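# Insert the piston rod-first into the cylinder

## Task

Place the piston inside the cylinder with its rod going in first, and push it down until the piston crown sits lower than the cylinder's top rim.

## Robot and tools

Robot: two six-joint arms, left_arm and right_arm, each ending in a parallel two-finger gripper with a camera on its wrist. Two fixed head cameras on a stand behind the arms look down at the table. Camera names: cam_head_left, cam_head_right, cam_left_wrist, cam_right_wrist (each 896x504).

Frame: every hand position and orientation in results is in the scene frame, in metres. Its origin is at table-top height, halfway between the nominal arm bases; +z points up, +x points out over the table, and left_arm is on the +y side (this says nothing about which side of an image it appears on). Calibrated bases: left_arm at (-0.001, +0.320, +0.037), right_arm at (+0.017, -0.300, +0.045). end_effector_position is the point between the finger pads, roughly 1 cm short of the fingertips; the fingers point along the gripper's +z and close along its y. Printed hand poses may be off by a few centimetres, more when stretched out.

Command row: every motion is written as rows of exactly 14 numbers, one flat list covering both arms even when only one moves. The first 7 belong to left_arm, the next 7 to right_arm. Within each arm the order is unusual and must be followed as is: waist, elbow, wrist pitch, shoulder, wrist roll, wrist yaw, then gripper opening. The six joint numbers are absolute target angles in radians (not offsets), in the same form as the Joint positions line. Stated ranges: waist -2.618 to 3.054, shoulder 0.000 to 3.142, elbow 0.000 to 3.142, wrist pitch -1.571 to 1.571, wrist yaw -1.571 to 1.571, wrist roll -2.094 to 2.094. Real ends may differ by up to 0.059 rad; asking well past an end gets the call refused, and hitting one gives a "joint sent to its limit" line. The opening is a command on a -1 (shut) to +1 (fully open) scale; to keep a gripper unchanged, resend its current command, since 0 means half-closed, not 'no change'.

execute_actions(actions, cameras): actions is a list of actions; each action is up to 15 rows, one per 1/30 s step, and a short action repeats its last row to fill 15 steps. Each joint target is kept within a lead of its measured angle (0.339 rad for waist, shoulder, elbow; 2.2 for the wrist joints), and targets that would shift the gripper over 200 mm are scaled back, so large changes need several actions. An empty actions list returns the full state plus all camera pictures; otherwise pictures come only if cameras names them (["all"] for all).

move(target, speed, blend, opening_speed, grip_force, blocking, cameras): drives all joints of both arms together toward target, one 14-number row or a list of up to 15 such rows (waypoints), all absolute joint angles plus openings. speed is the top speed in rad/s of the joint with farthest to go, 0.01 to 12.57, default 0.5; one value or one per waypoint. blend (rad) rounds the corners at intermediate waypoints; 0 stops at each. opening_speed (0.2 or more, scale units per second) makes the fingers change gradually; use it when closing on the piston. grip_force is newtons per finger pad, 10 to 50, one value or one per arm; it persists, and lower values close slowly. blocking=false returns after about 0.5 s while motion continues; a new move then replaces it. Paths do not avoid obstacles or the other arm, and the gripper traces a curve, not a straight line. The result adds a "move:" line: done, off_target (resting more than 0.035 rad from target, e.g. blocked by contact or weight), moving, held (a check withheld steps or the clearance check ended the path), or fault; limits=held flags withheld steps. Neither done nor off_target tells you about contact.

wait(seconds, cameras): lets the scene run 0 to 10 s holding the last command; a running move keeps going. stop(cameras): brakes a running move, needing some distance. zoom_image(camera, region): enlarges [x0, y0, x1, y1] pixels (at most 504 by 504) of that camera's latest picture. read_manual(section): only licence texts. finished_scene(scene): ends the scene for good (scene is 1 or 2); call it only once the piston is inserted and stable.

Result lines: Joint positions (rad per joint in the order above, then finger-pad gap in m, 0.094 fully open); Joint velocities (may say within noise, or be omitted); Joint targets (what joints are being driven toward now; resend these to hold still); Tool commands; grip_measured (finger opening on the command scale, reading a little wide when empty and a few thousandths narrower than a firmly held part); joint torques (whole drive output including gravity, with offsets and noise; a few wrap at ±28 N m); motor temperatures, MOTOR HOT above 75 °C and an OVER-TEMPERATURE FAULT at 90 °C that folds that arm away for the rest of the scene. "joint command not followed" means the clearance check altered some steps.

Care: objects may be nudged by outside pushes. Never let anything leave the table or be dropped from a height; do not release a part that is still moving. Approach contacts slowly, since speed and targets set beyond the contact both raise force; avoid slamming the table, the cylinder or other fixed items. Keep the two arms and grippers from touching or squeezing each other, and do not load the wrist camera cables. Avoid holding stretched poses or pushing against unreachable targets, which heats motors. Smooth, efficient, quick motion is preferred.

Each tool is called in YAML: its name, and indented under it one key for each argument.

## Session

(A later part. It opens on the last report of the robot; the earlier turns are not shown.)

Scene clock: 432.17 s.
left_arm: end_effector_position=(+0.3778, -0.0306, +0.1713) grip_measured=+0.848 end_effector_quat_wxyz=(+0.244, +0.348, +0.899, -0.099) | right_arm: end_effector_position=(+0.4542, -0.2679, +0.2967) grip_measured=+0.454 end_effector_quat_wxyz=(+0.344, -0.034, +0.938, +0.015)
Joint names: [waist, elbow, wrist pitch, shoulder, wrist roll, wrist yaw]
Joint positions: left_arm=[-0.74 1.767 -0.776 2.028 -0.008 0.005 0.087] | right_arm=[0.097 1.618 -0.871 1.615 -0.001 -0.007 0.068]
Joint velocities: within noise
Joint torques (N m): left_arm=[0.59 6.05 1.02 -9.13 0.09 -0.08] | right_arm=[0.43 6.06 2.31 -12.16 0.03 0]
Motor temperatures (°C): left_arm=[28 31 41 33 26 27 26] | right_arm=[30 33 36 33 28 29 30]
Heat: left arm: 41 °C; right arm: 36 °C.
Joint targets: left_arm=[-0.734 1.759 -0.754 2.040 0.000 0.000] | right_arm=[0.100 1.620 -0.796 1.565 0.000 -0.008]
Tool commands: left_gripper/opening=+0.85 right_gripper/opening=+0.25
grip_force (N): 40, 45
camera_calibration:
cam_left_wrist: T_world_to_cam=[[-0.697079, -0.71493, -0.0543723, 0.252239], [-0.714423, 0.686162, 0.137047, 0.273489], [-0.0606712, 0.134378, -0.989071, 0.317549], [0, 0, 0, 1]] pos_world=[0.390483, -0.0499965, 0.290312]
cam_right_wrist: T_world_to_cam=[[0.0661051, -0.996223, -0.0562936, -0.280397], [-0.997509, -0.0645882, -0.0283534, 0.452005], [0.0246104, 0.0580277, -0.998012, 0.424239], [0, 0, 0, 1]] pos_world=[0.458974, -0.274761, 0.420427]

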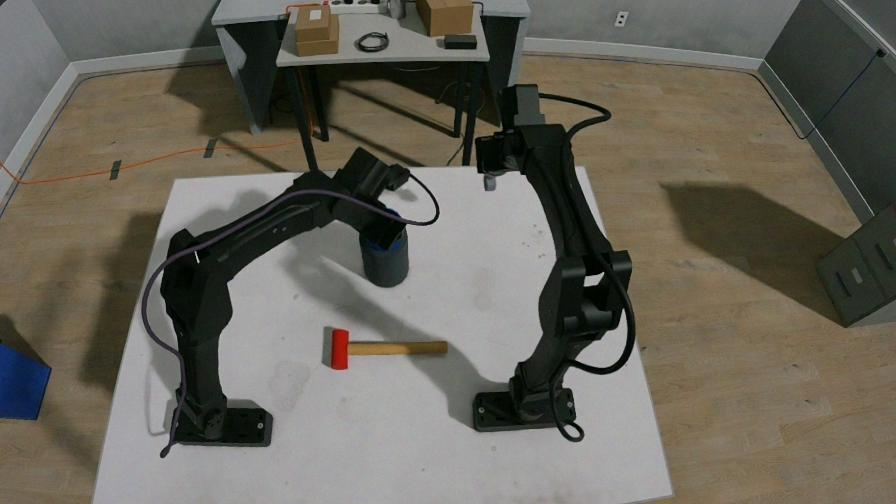

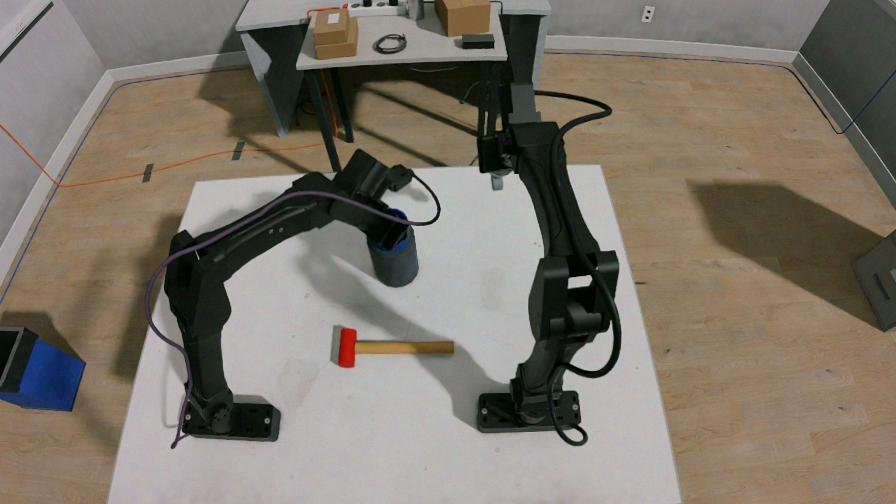

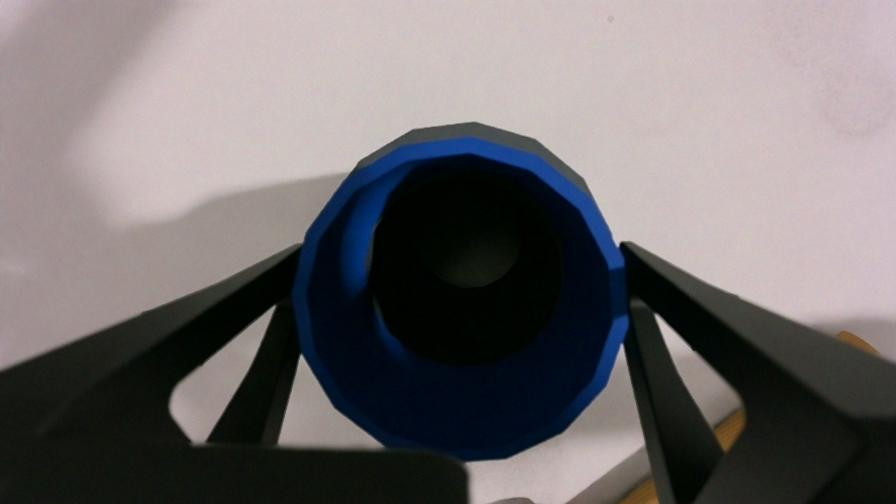

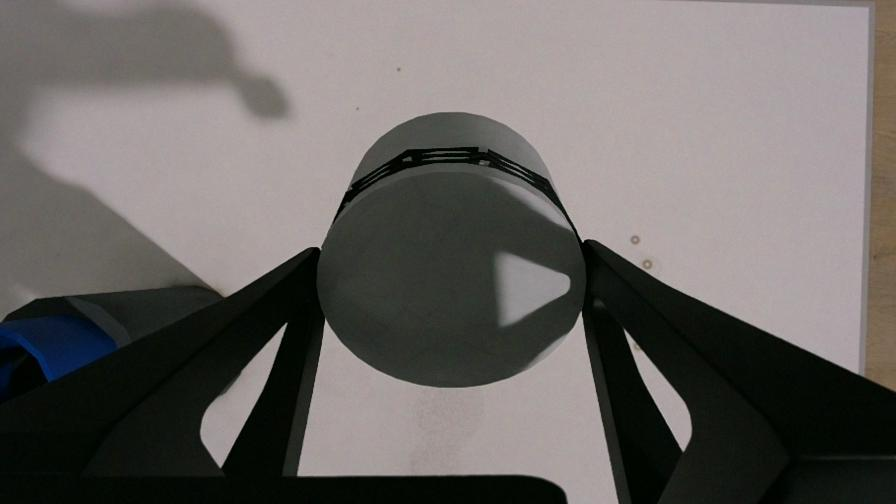

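move:
  target: [-0.7336, 1.759, -0.76, 1.84, 0, 0, 0.85, 0.1, 1.62, -0.796, 1.565, 0, -0.008, 0.25]
  speed: 0.15
  cameras: ["cam_left_wrist", "cam_head_left"]

Scene clock: 435.57 s.
left_arm: end_effector_position=(+0.3724, -0.0256, +0.2440) grip_measured=+0.848 end_effector_quat_wxyz=(+0.310, +0.341, +0.879, -0.125) | right_arm: end_effector_position=(+0.4542, -0.2679, +0.2967) grip_measured=+0.454 end_effector_quat_wxyz=(+0.344, -0.034, +0.938, +0.015)
Joint names: [waist, elbow, wrist pitch, shoulder, wrist roll, wrist yaw]
Joint positions: left_arm=[-0.74 1.767 -0.775 1.881 -0.008 0.005 0.087] | right_arm=[0.097 1.618 -0.871 1.615 -0.001 -0.007 0.068]
Joint torques (N m): left_arm=[0.58 6.19 1.14 -11.9 0.09 -0.08] | right_arm=[0.27 6.06 2.32 -12.08 0.02 -0.02]
Heat: left arm: 40 °C; right arm: 36 °C.
Joint targets: left_arm=[-0.734 1.759 -0.760 1.840 0.000 0.000] | right_arm=[0.100 1.620 -0.796 1.565 0.000 -0.008]
grip_force (N): 40, 45
move: off_target (left_arm, right_arm); left_arm: the shoulder is farthest, 0.041 rad from its target; right_arm: the wrist pitch is farthest, 0.075 rad from its target
camera_calibration:
cam_left_wrist: T_world_to_cam=[[-0.690966, -0.720574, -0.0577817, 0.254348], [-0.721316, 0.692525, -0.0105843, 0.294922], [0.0476421, 0.0343655, -0.998273, 0.347733], [0, 0, 0, 1]] pos_world=[0.371911, -0.0329141, 0.36495]
Images, in order (width x height): cam_head_left 896x504, cam_left_wrist 896x504.

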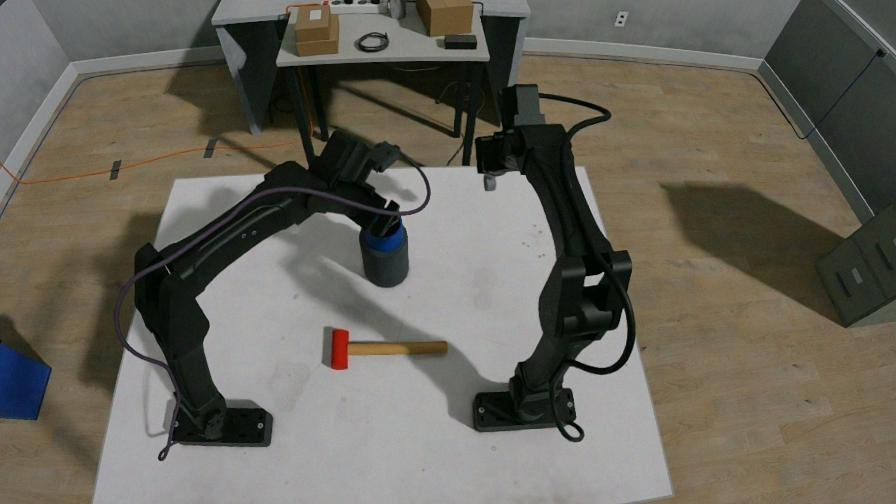

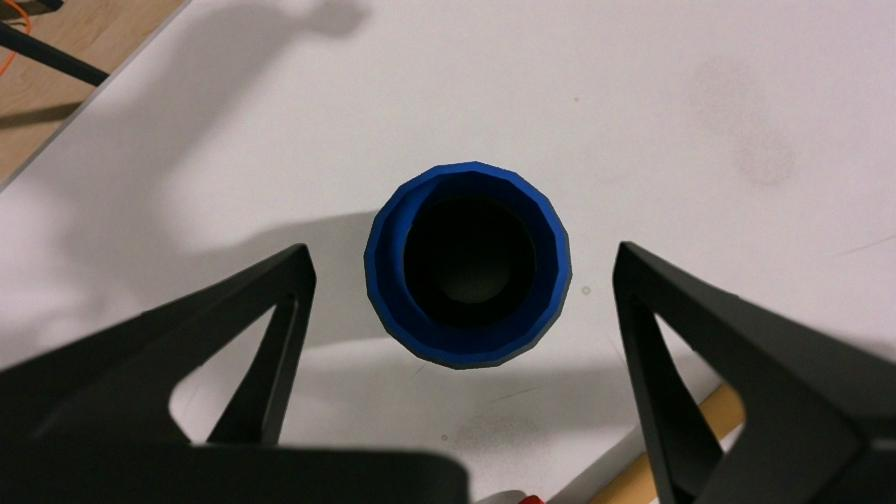

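zoom_image:
  camera: "cam_left_wrist"
  region: [340, 140, 600, 390]

Scaled by 1.938 from the camera's 896x504 image, which has a finer 1280x720 frame.

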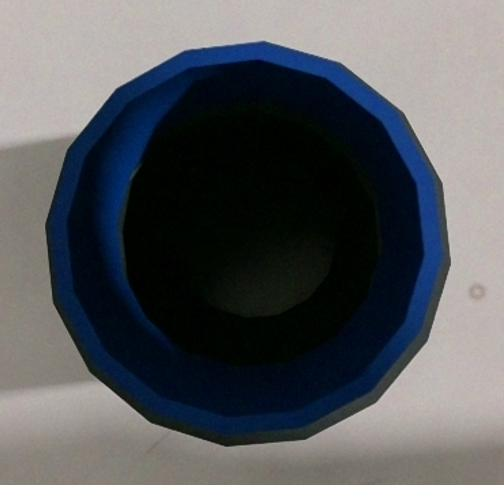

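zoom_image:
  camera: "cam_left_wrist"
  region: [355, 155, 475, 275]

zoom_image:
  camera: "cam_left_wrist"
  region: [460, 255, 580, 375]

Scaled by 4.200 from the camera's 896x504 image, which has a finer 1280x720 frame.

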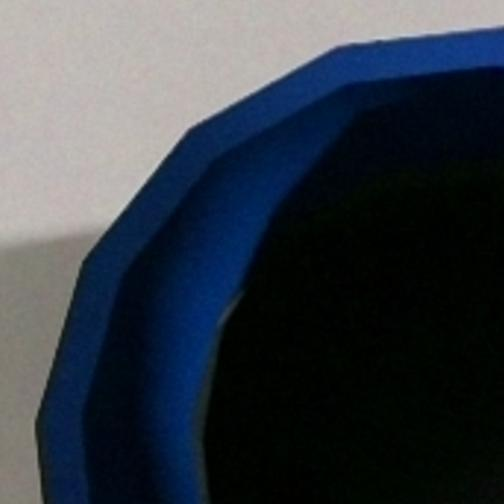

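Scaled by 4.200 from the camera's 896x504 image, which has a finer 1280x720 frame.

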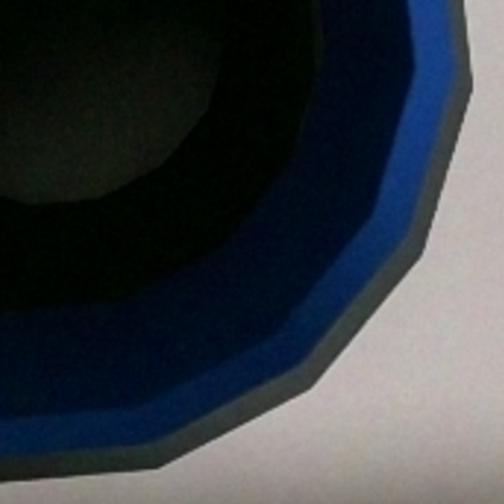

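move:
  target: [0.008, 0.5, 0.972, 1.472, -1.571, 0.9136, 0.85, 0.1, 1.62, -0.796, 1.565, 0, -0.008, 0.25]
  speed: 0.8
  cameras: ["cam_left_wrist", "cam_head_left"]

Scene clock: 453.10 s.
left_arm: end_effector_position=(+0.3666, +0.1786, +0.2353) grip_measured=+0.848 end_effector_quat_wxyz=(+0.213, -0.251, +0.674, -0.661) | right_arm: end_effector_position=(+0.4542, -0.2679, +0.2967) grip_measured=+0.454 end_effector_quat_wxyz=(+0.344, -0.034, +0.938, +0.015)
Joint names: [waist, elbow, wrist pitch, shoulder, wrist roll, wrist yaw]
Joint positions: left_arm=[0.004 0.507 0.944 1.506 -1.573 0.899 0.087] | right_arm=[0.097 1.618 -0.871 1.615 -0.001 -0.007 0.068]
Joint torques (N m): left_arm=[0.36 5.19 1.45 -6.94 0.01 0.17] | right_arm=[0.29 6.08 2.32 -12.1 0.02 -0.03]
Heat: left arm: 40 °C; right arm: 37 °C.
Joint targets: left_arm=[0.008 0.500 0.972 1.472 -1.571 0.914] | right_arm=[0.100 1.620 -0.796 1.565 0.000 -0.008]
grip_force (N): 40, 45
move: off_target (right_arm); right_arm: the wrist pitch is farthest, 0.075 rad from its target
camera_calibration:
cam_left_wrist: T_world_to_cam=[[0.0337737, -0.0653165, 0.997293, -0.23394], [-0.999422, 0.00173504, 0.0339595, 0.364085], [-0.00394846, -0.997863, -0.0652202, 0.316044], [0, 0, 0, 1]] pos_world=[0.373024, 0.299456, 0.241555]
Images, in order (width x height): cam_head_left 896x504, cam_left_wrist 896x504.

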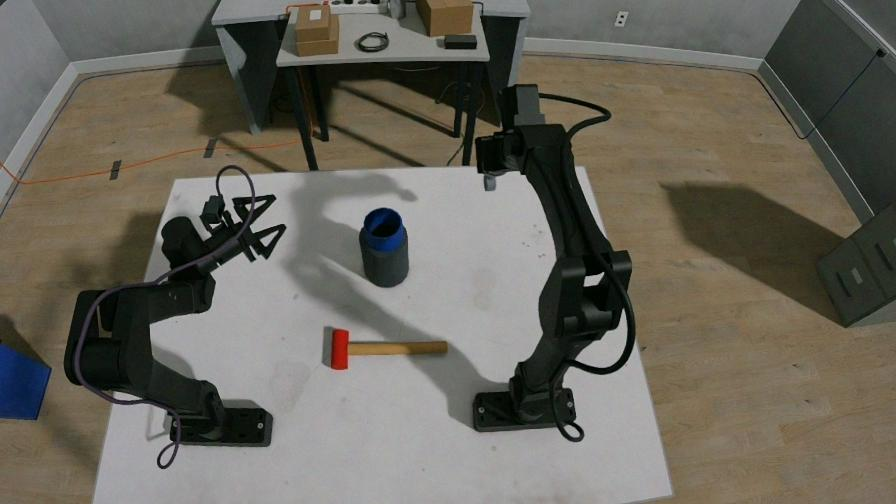

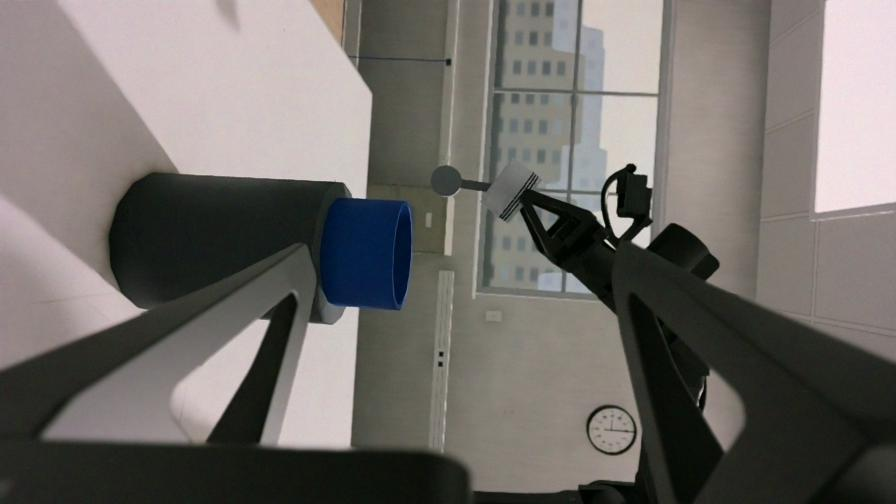

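zoom_image:
  camera: "cam_left_wrist"
  region: [280, 150, 450, 350]

Scaled by 2.520 from the camera's 896x504 image, which has a finer 1280x720 frame.

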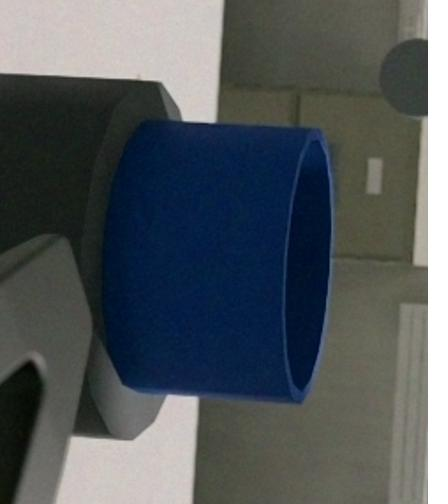

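move:
  target:
    - [0.008, 0.5, 0.972, 1.472, -1.571, 0.9136, 0.85, 0.1, 1.375, -0.5, 1.35, 0, -0.008, 0.25]
    - [0.008, 0.5, 0.972, 1.472, -1.571, 0.9136, 0.85, 0.6625, 1.375, -0.5, 1.35, 0, -0.008, 0.25]
  speed: [0.3, 0.35]
  blend: [0.05, 0]
  cameras: ["cam_left_wrist", "cam_right_wrist", "cam_head_left"]

Scene clock: 463.73 s.
left_arm: end_effector_position=(+0.3666, +0.1786, +0.2354) grip_measured=+0.848 end_effector_quat_wxyz=(+0.213, -0.251, +0.674, -0.662) | right_arm: end_effector_position=(+0.3570, -0.0454, +0.3313) grip_measured=+0.454 end_effector_quat_wxyz=(+0.433, -0.281, +0.844, +0.148)
Joint names: [waist, elbow, wrist pitch, shoulder, wrist roll, wrist yaw]
Joint positions: left_arm=[0.004 0.507 0.945 1.506 -1.573 0.9 0.087] | right_arm=[0.663 1.371 -0.594 1.398 -0.001 -0.013 0.068]
Joint torques (N m): left_arm=[0.35 5.19 1.45 -6.95 0.03 0.16] | right_arm=[-0.02 6.37 2.84 -10.22 0.02 0.04]
Heat: left arm: 42 °C; right arm: 38 °C.
Joint targets: left_arm=[0.008 0.500 0.972 1.472 -1.571 0.914] | right_arm=[0.663 1.375 -0.500 1.350 0.000 -0.008]
grip_force (N): 40, 45
move: off_target (right_arm); right_arm: the wrist pitch is farthest, 0.094 rad from its target
camera_calibration:
cam_left_wrist: T_world_to_cam=[[0.0336485, -0.0650246, 0.997316, -0.234093], [-0.999424, 0.00215321, 0.03386, 0.363981], [-0.00434916, -0.997881, -0.0649147, 0.316032], [0, 0, 0, 1]] pos_world=[0.373023, 0.299357, 0.241656]
cam_right_wrist: T_world_to_cam=[[0.605399, -0.793747, -0.0588037, -0.232943], [-0.774682, -0.570678, -0.272387, 0.348751], [0.182648, 0.210457, -0.960389, 0.3863], [0, 0, 0, 1]] pos_world=[0.340638, -0.0671727, 0.452296]
Images, in order (width x height): cam_head_left 896x504, cam_left_wrist 896x504, cam_right_wrist 896x504.

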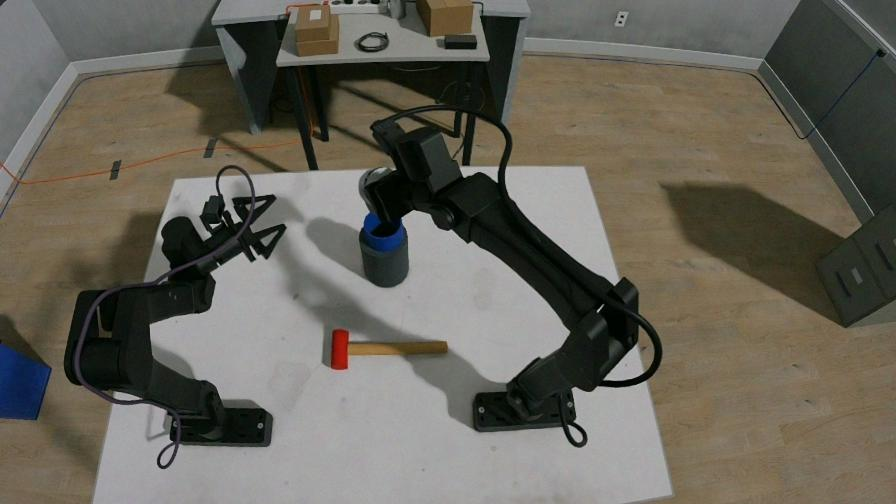

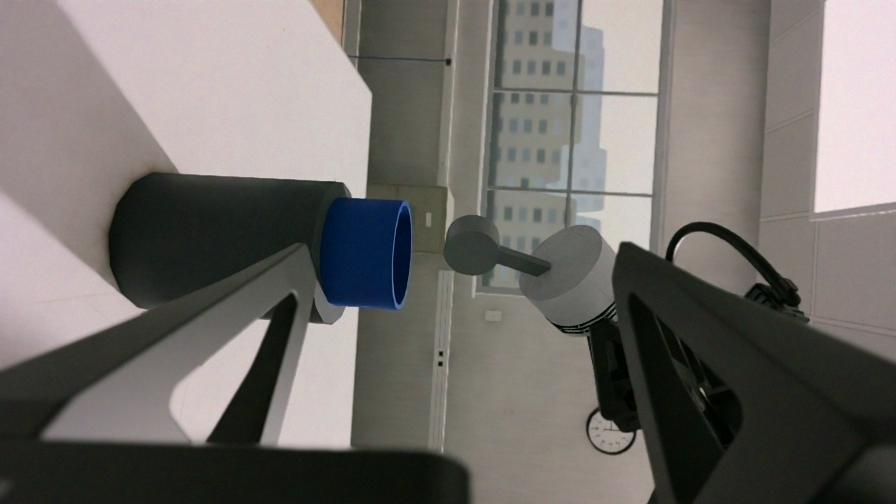

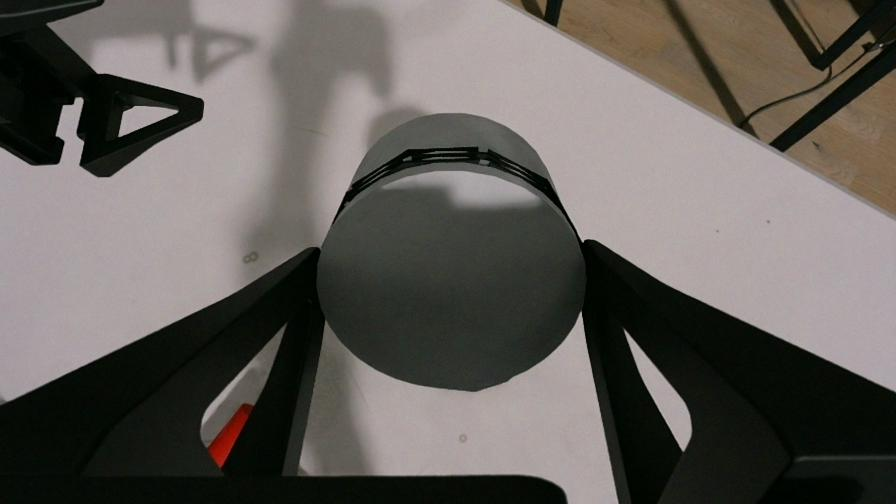

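zoom_image:
  camera: "cam_head_left"
  region: [340, 190, 440, 290]

wait:
  seconds: 0.1
  cameras: ["cam_head_right", "cam_head_left"]

zoom_image:
  camera: "cam_head_right"
  region: [340, 190, 440, 290]

Scaled by 5.040 from the camera's 896x504 image, which has a finer 1280x720 frame.

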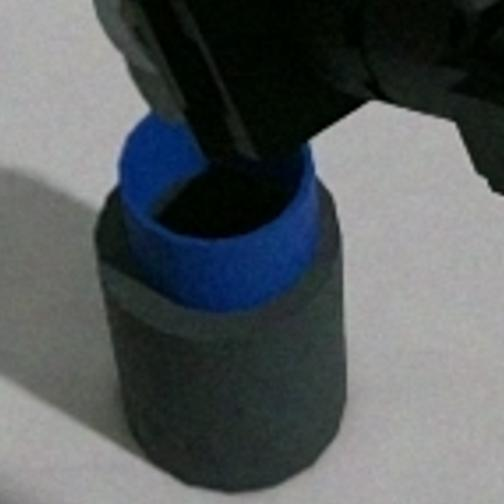

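Scene clock: 470.10 s.
left_arm: end_effector_position=(+0.3666, +0.1786, +0.2354) grip_measured=+0.848 end_effector_quat_wxyz=(+0.213, -0.251, +0.674, -0.662) | right_arm: end_effector_position=(+0.3570, -0.0454, +0.3313) grip_measured=+0.454 end_effector_quat_wxyz=(+0.433, -0.281, +0.844, +0.148)
Joint names: [waist, elbow, wrist pitch, shoulder, wrist roll, wrist yaw]
Joint positions: left_arm=[0.004 0.507 0.945 1.506 -1.573 0.9 0.087] | right_arm=[0.663 1.371 -0.594 1.398 -0.001 -0.013 0.068]
Joint torques (N m): left_arm=[0.36 5.19 1.46 -6.94 0.03 0.16] | right_arm=[0.02 6.39 2.83 -10.22 0.03 0.04]
Heat: left arm: 42 °C; right arm: 39 °C.
Joint targets: left_arm=[0.008 0.500 0.972 1.472 -1.571 0.914] | right_arm=[0.663 1.375 -0.500 1.350 0.000 -0.008]
Tool commands: left_gripper/opening=+0.85 right_gripper/opening=+0.25
grip_force (N): 40, 45
wait: 0.10 s; at rest from the start
Images, in order (width x height): cam_head_left 896x504, cam_head_right 896x504.

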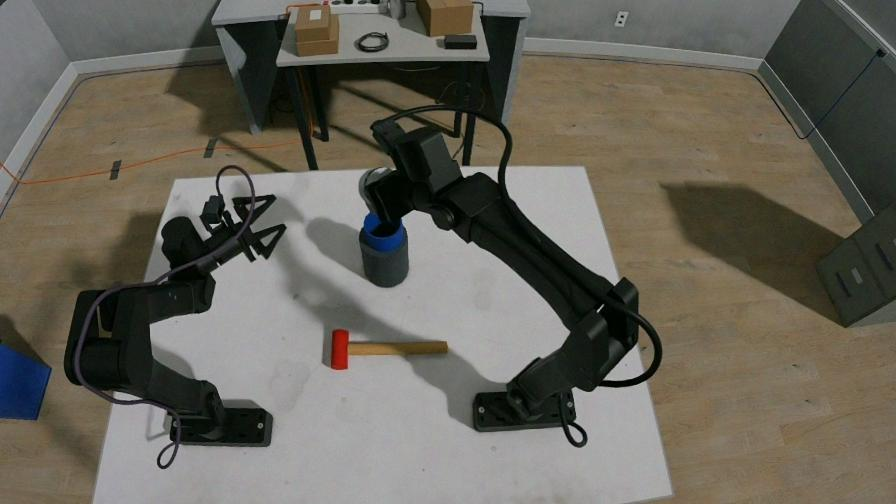

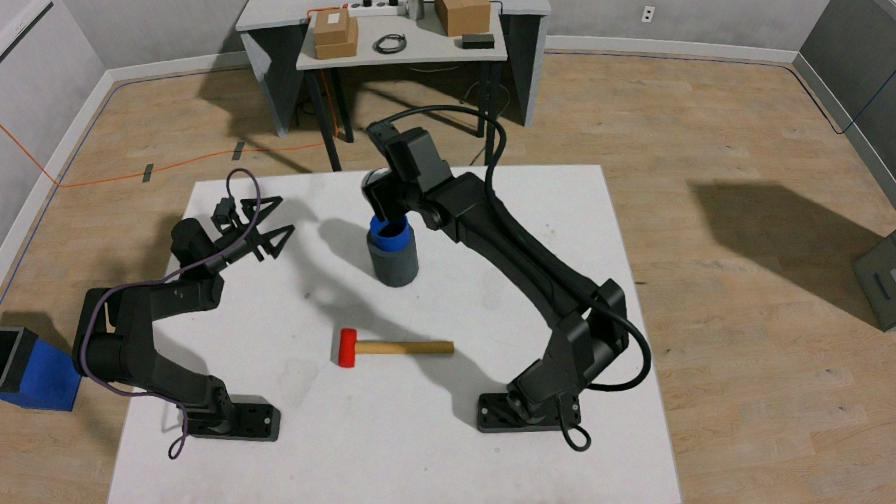

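Scaled by 5.040 from the camera's 896x504 image, which has a finer 1280x720 frame.

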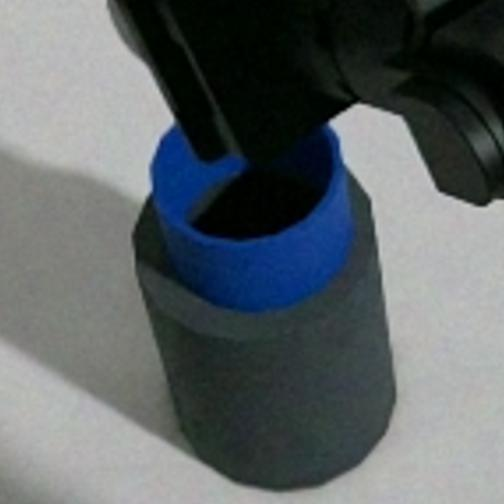

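move:
  target: [0.008, 0.5, 0.972, 1.472, -1.571, 0.9136, 0.85, 0.6625, 1.629, -0.893, 1.551, 0, -0.008, 0.25]
  speed: 0.25
  cameras: ["cam_left_wrist", "cam_right_wrist"]

Scene clock: 475.83 s.
left_arm: end_effector_position=(+0.3666, +0.1786, +0.2354) grip_measured=+0.848 end_effector_quat_wxyz=(+0.213, -0.251, +0.674, -0.662) | right_arm: end_effector_position=(+0.3461, -0.0535, +0.2916) grip_measured=+0.454 end_effector_quat_wxyz=(+0.301, -0.298, +0.900, +0.105)
Joint names: [waist, elbow, wrist pitch, shoulder, wrist roll, wrist yaw]
Joint positions: left_arm=[0.004 0.507 0.945 1.506 -1.573 0.9 0.087] | right_arm=[0.663 1.573 -0.939 1.557 -0.001 -0.013 0.068]
Joint torques (N m): left_arm=[0.36 5.19 1.45 -6.95 0.03 0.17] | right_arm=[0.08 10.22 1.9 -7.25 0.03 0.03]
Heat: left arm: 43 °C; right arm: 40 °C.
Joint targets: left_arm=[0.008 0.500 0.972 1.472 -1.571 0.914] | right_arm=[0.663 1.629 -0.893 1.551 0.000 -0.008]
grip_force (N): 40, 45
move: off_target (right_arm); right_arm: the elbow is farthest, 0.056 rad from its target
camera_calibration:
cam_left_wrist: T_world_to_cam=[[0.0336485, -0.0650246, 0.997316, -0.234093], [-0.999424, 0.00215321, 0.03386, 0.363981], [-0.00434916, -0.997881, -0.0649147, 0.316032], [0, 0, 0, 1]] pos_world=[0.373023, 0.299357, 0.241656]
cam_right_wrist: T_world_to_cam=[[0.590771, -0.804537, -0.0609141, -0.229919], [-0.804786, -0.592968, 0.0265985, 0.246881], [-0.0575196, 0.0333092, -0.997789, 0.43643], [0, 0, 0, 1]] pos_world=[0.359619, -0.0531223, 0.414893]
Images, in order (width x height): cam_left_wrist 896x504, cam_right_wrist 896x504.

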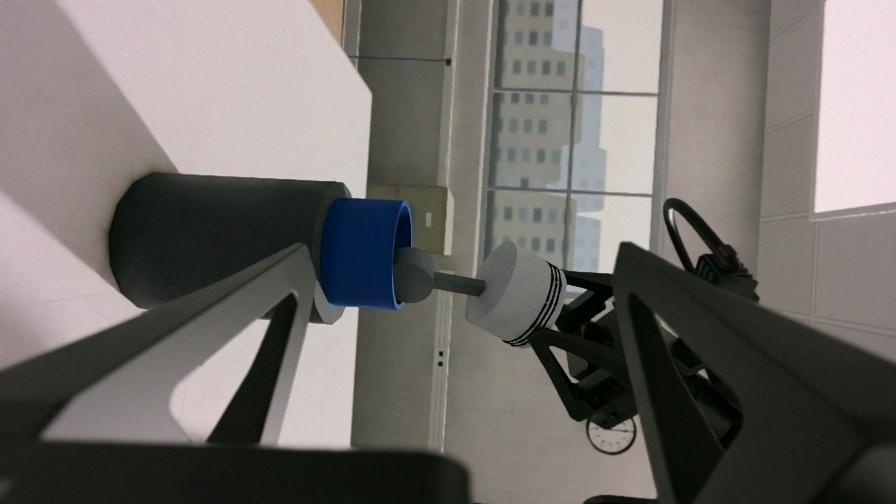

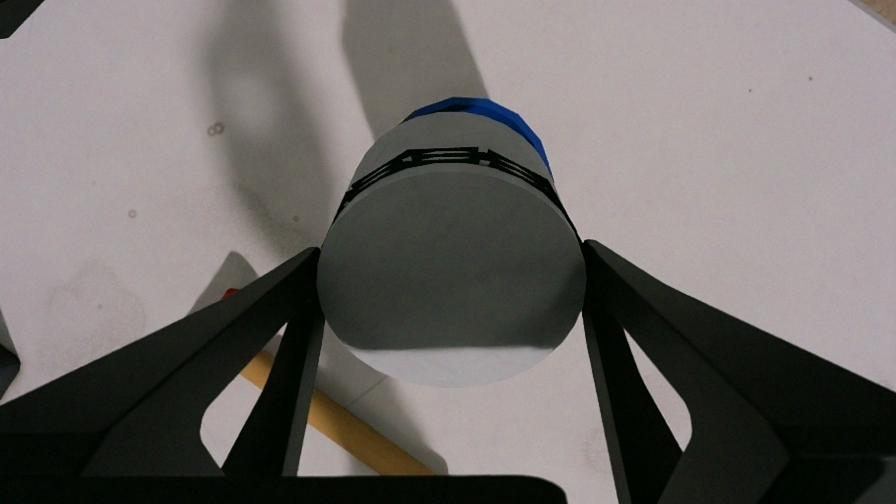

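zoom_image:
  camera: "cam_right_wrist"
  region: [320, 80, 590, 230]

zoom_image:
  camera: "cam_left_wrist"
  region: [300, 170, 620, 370]

Scaled by 1.867 from the camera's 896x504 image, which has a finer 1280x720 frame.

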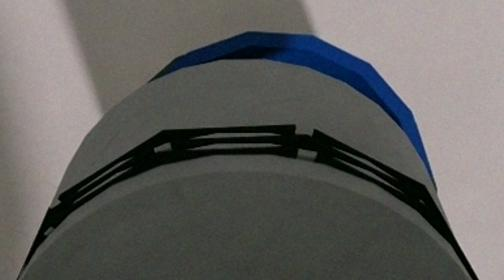

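Scaled by 1.575 from the camera's 896x504 image, which has a finer 1280x720 frame.

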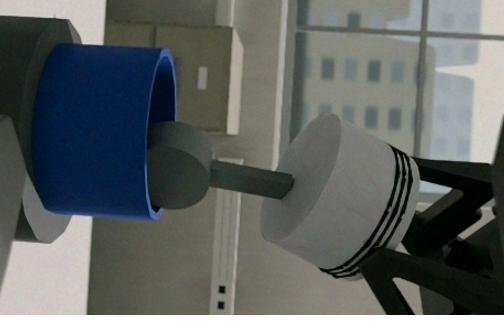

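move:
  target: [0.008, 0.5, 0.972, 1.472, -1.571, 0.9136, 0.85, 0.6625, 1.945, -1.147, 1.813, 0, 0.011, 0.25]
  speed: 0.25
  cameras: ["cam_left_wrist", "cam_right_wrist"]

Scene clock: 481.30 s.
left_arm: end_effector_position=(+0.3666, +0.1786, +0.2354) grip_measured=+0.848 end_effector_quat_wxyz=(+0.213, -0.251, +0.674, -0.662) | right_arm: end_effector_position=(+0.3665, -0.0405, +0.2722) grip_measured=+0.454 end_effector_quat_wxyz=(+0.215, -0.305, +0.925, +0.072)
Joint names: [waist, elbow, wrist pitch, shoulder, wrist roll, wrist yaw]
Joint positions: left_arm=[0.004 0.507 0.945 1.506 -1.573 0.9 0.087] | right_arm=[0.663 1.89 -1.184 1.818 -0.001 -0.003 0.068]
Joint torques (N m): left_arm=[0.38 5.19 1.45 -6.94 0.03 0.16] | right_arm=[-0.05 9.83 1.51 -9.33 0.01 0.14]
Heat: left arm: 43 °C; right arm: 39 °C.
Joint targets: left_arm=[0.008 0.500 0.972 1.472 -1.571 0.914] | right_arm=[0.663 1.945 -1.147 1.813 0.000 0.011]
grip_force (N): 40, 45
move: off_target (right_arm); right_arm: the elbow is farthest, 0.055 rad from its target
camera_calibration:
cam_left_wrist: T_world_to_cam=[[0.0336485, -0.0650246, 0.997316, -0.234093], [-0.999424, 0.00215321, 0.03386, 0.363981], [-0.00434916, -0.997881, -0.0649147, 0.316032], [0, 0, 0, 1]] pos_world=[0.373023, 0.299357, 0.241656]
cam_right_wrist: T_world_to_cam=[[0.578427, -0.814149, -0.0508357, -0.231365], [-0.789852, -0.574559, 0.214512, 0.215655], [-0.203853, -0.083927, -0.975397, 0.460491], [0, 0, 0, 1]] pos_world=[0.398036, -0.0258111, 0.391139]
Images, in order (width x height): cam_left_wrist 896x504, cam_right_wrist 896x504.

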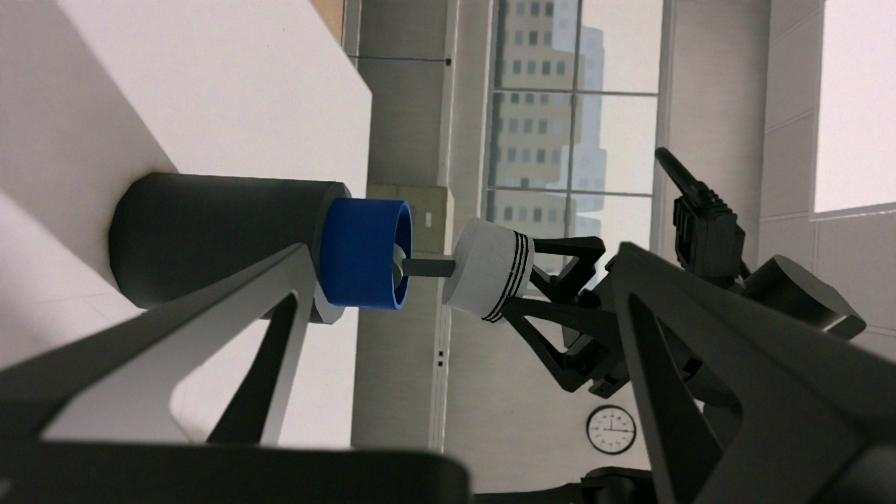

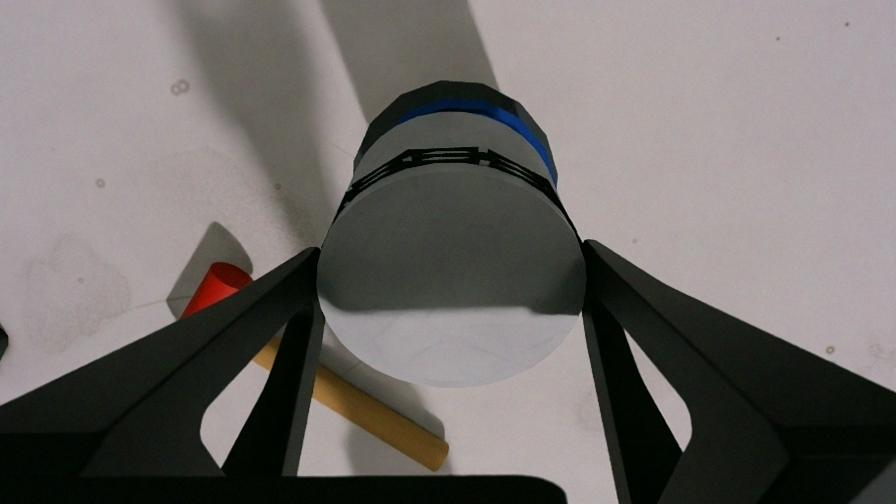

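zoom_image:
  camera: "cam_right_wrist"
  region: [330, 70, 580, 210]

zoom_image:
  camera: "cam_left_wrist"
  region: [300, 170, 600, 370]

Scaled by 2.016 from the camera's 896x504 image, which has a finer 1280x720 frame.

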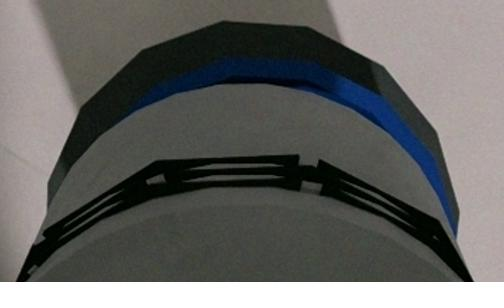

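Scaled by 1.680 from the camera's 896x504 image, which has a finer 1280x720 frame.

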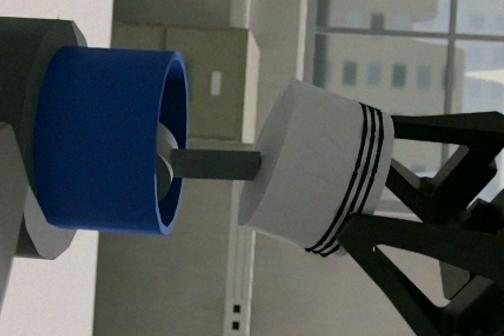

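zoom_image:
  camera: "cam_right_wrist"
  region: [340, 70, 460, 190]

zoom_image:
  camera: "cam_right_wrist"
  region: [450, 70, 570, 190]

Scaled by 4.200 from the camera's 896x504 image, which has a finer 1280x720 frame.

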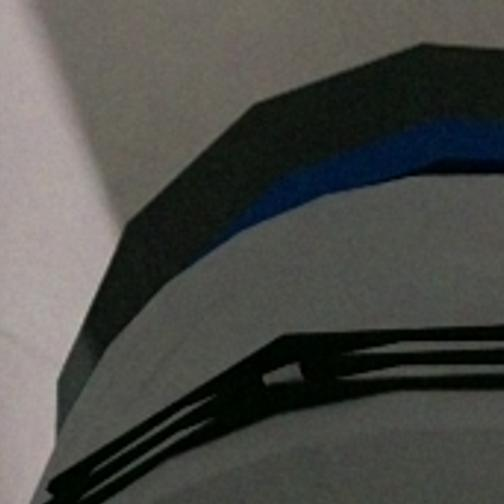

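Scaled by 4.200 from the camera's 896x504 image, which has a finer 1280x720 frame.

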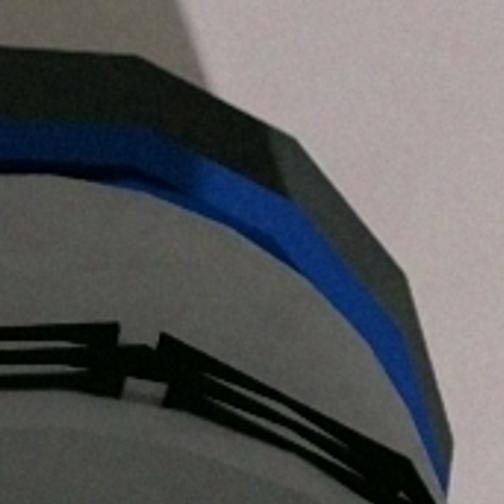

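move:
  target: [0.008, 0.5, 0.972, 1.472, -1.571, 0.9136, 0.85, 0.6625, 2.168, -1.38, 2.008, 0, 0.011, 0.25]
  speed: 0.2
  cameras: ["cam_left_wrist", "cam_right_wrist"]

Scene clock: 496.23 s.
left_arm: end_effector_position=(+0.3666, +0.1786, +0.2354) grip_measured=+0.848 end_effector_quat_wxyz=(+0.213, -0.251, +0.674, -0.662) | right_arm: end_effector_position=(+0.3686, -0.0391, +0.2468) grip_measured=+0.454 end_effector_quat_wxyz=(+0.131, -0.310, +0.941, +0.044)
Joint names: [waist, elbow, wrist pitch, shoulder, wrist roll, wrist yaw]
Joint positions: left_arm=[0.004 0.507 0.945 1.506 -1.573 0.9 0.087] | right_arm=[0.663 2.117 -1.4 2.011 -0.001 -0.003 0.068]
Joint torques (N m): left_arm=[0.36 5.19 1.45 -6.94 0.03 0.16] | right_arm=[-0.06 9.28 0.96 -10.54 0 0.13]
Heat: left arm: 44 °C; right arm: 38 °C.
Joint targets: left_arm=[0.008 0.500 0.972 1.472 -1.571 0.914] | right_arm=[0.663 2.168 -1.380 2.008 0.000 0.011]
grip_force (N): 40, 45
move: off_target (right_arm); right_arm: the elbow is farthest, 0.051 rad from its target
camera_calibration:
cam_left_wrist: T_world_to_cam=[[0.0336485, -0.0650246, 0.997316, -0.234093], [-0.999424, 0.00215321, 0.03386, 0.363981], [-0.00434916, -0.997881, -0.0649147, 0.316032], [0, 0, 0, 1]] pos_world=[0.373023, 0.299357, 0.241656]
cam_right_wrist: T_world_to_cam=[[0.571085, -0.819594, -0.0461208, -0.231449], [-0.746045, -0.541634, 0.387362, 0.166055], [-0.342461, -0.186809, -0.920773, 0.469999], [0, 0, 0, 1]] pos_world=[0.417018, -0.0119532, 0.357764]
Images, in order (width x height): cam_left_wrist 896x504, cam_right_wrist 896x504.

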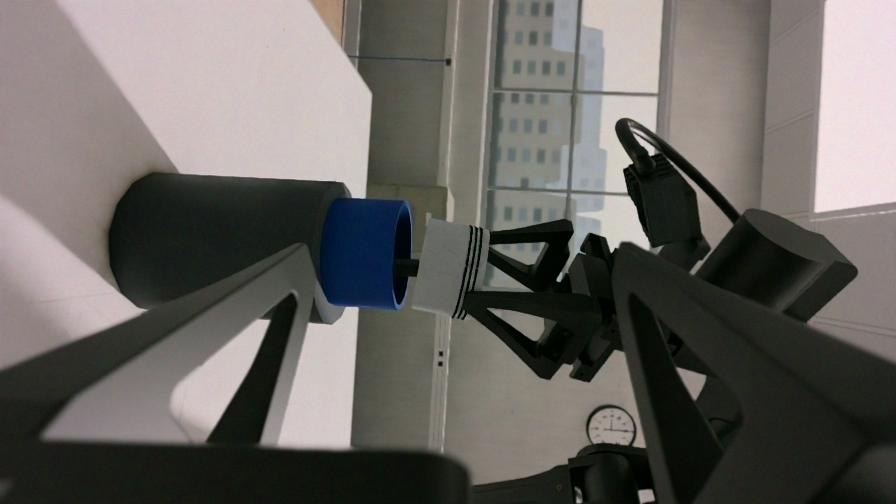

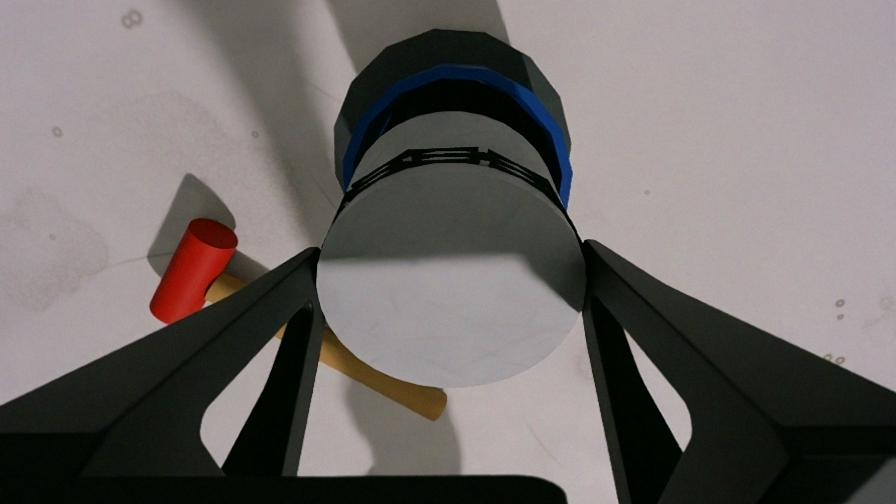

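zoom_image:
  camera: "cam_left_wrist"
  region: [300, 170, 540, 350]

zoom_image:
  camera: "cam_right_wrist"
  region: [320, 20, 590, 220]

Scaled by 2.100 from the camera's 896x504 image, which has a finer 1280x720 frame.

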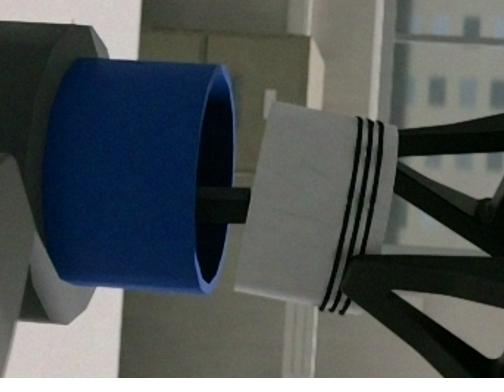

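Scaled by 1.867 from the camera's 896x504 image, which has a finer 1280x720 frame.

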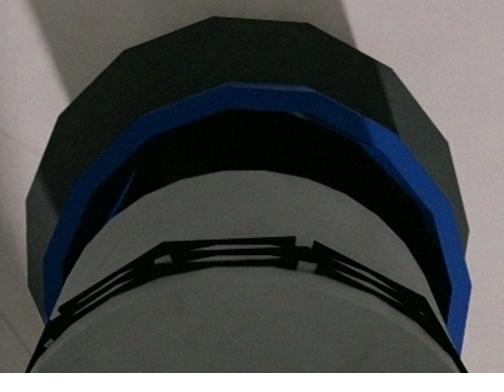

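wait:
  seconds: 0.1
  cameras: ["cam_head_left", "cam_head_right"]

zoom_image:
  camera: "cam_head_left"
  region: [350, 190, 420, 260]

zoom_image:
  camera: "cam_head_right"
  region: [360, 190, 430, 260]

Scene clock: 500.17 s.
left_arm: end_effector_position=(+0.3666, +0.1786, +0.2354) grip_measured=+0.848 end_effector_quat_wxyz=(+0.213, -0.251, +0.674, -0.662) | right_arm: end_effector_position=(+0.3686, -0.0391, +0.2468) grip_measured=+0.454 end_effector_quat_wxyz=(+0.131, -0.310, +0.941, +0.044)
Joint names: [waist, elbow, wrist pitch, shoulder, wrist roll, wrist yaw]
Joint positions: left_arm=[0.004 0.507 0.945 1.506 -1.573 0.9 0.087] | right_arm=[0.663 2.117 -1.4 2.011 -0.001 -0.003 0.068]
Joint torques (N m): left_arm=[0.35 5.19 1.45 -6.95 0.04 0.16] | right_arm=[-0.13 9.26 0.96 -10.54 0.01 0.15]
Heat: left arm: 44 °C; right arm: 37 °C.
Joint targets: left_arm=[0.008 0.500 0.972 1.472 -1.571 0.914] | right_arm=[0.663 2.168 -1.380 2.008 0.000 0.011]
Tool commands: left_gripper/opening=+0.85 right_gripper/opening=+0.25
grip_force (N): 40, 45
wait: 0.10 s; at rest from the start
Images, in order (width x height): cam_head_left 896x504, cam_head_right 896x504.

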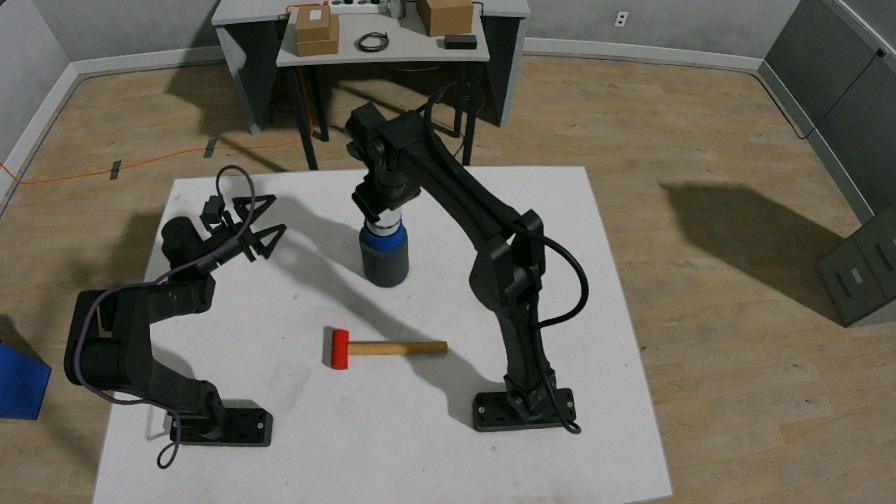

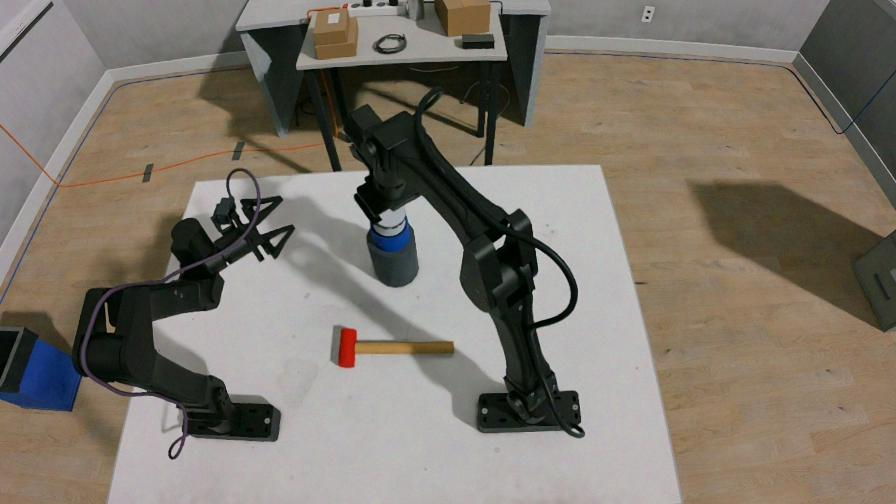

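Scaled by 7.200 from the camera's 896x504 image, which has a finer 1280x720 frame.

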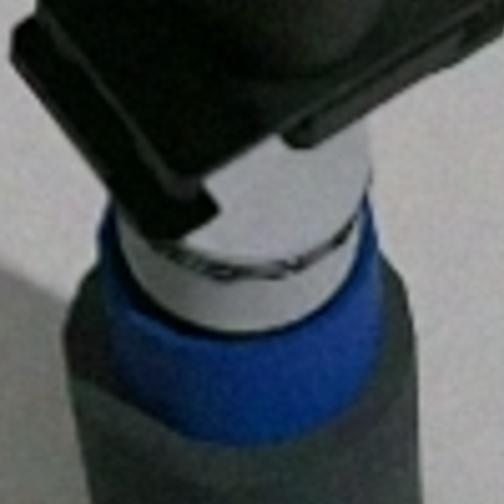

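Scaled by 7.200 from the camera's 896x504 image, which has a finer 1280x720 frame.

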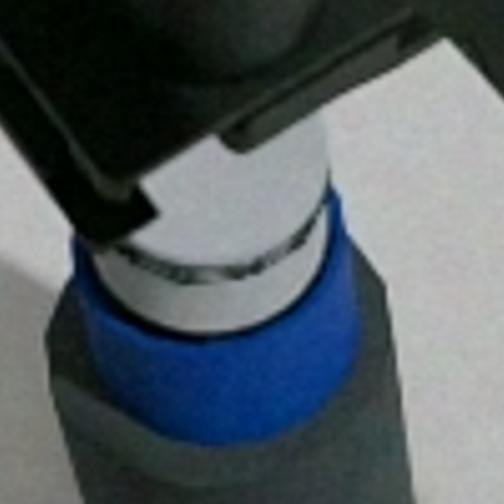

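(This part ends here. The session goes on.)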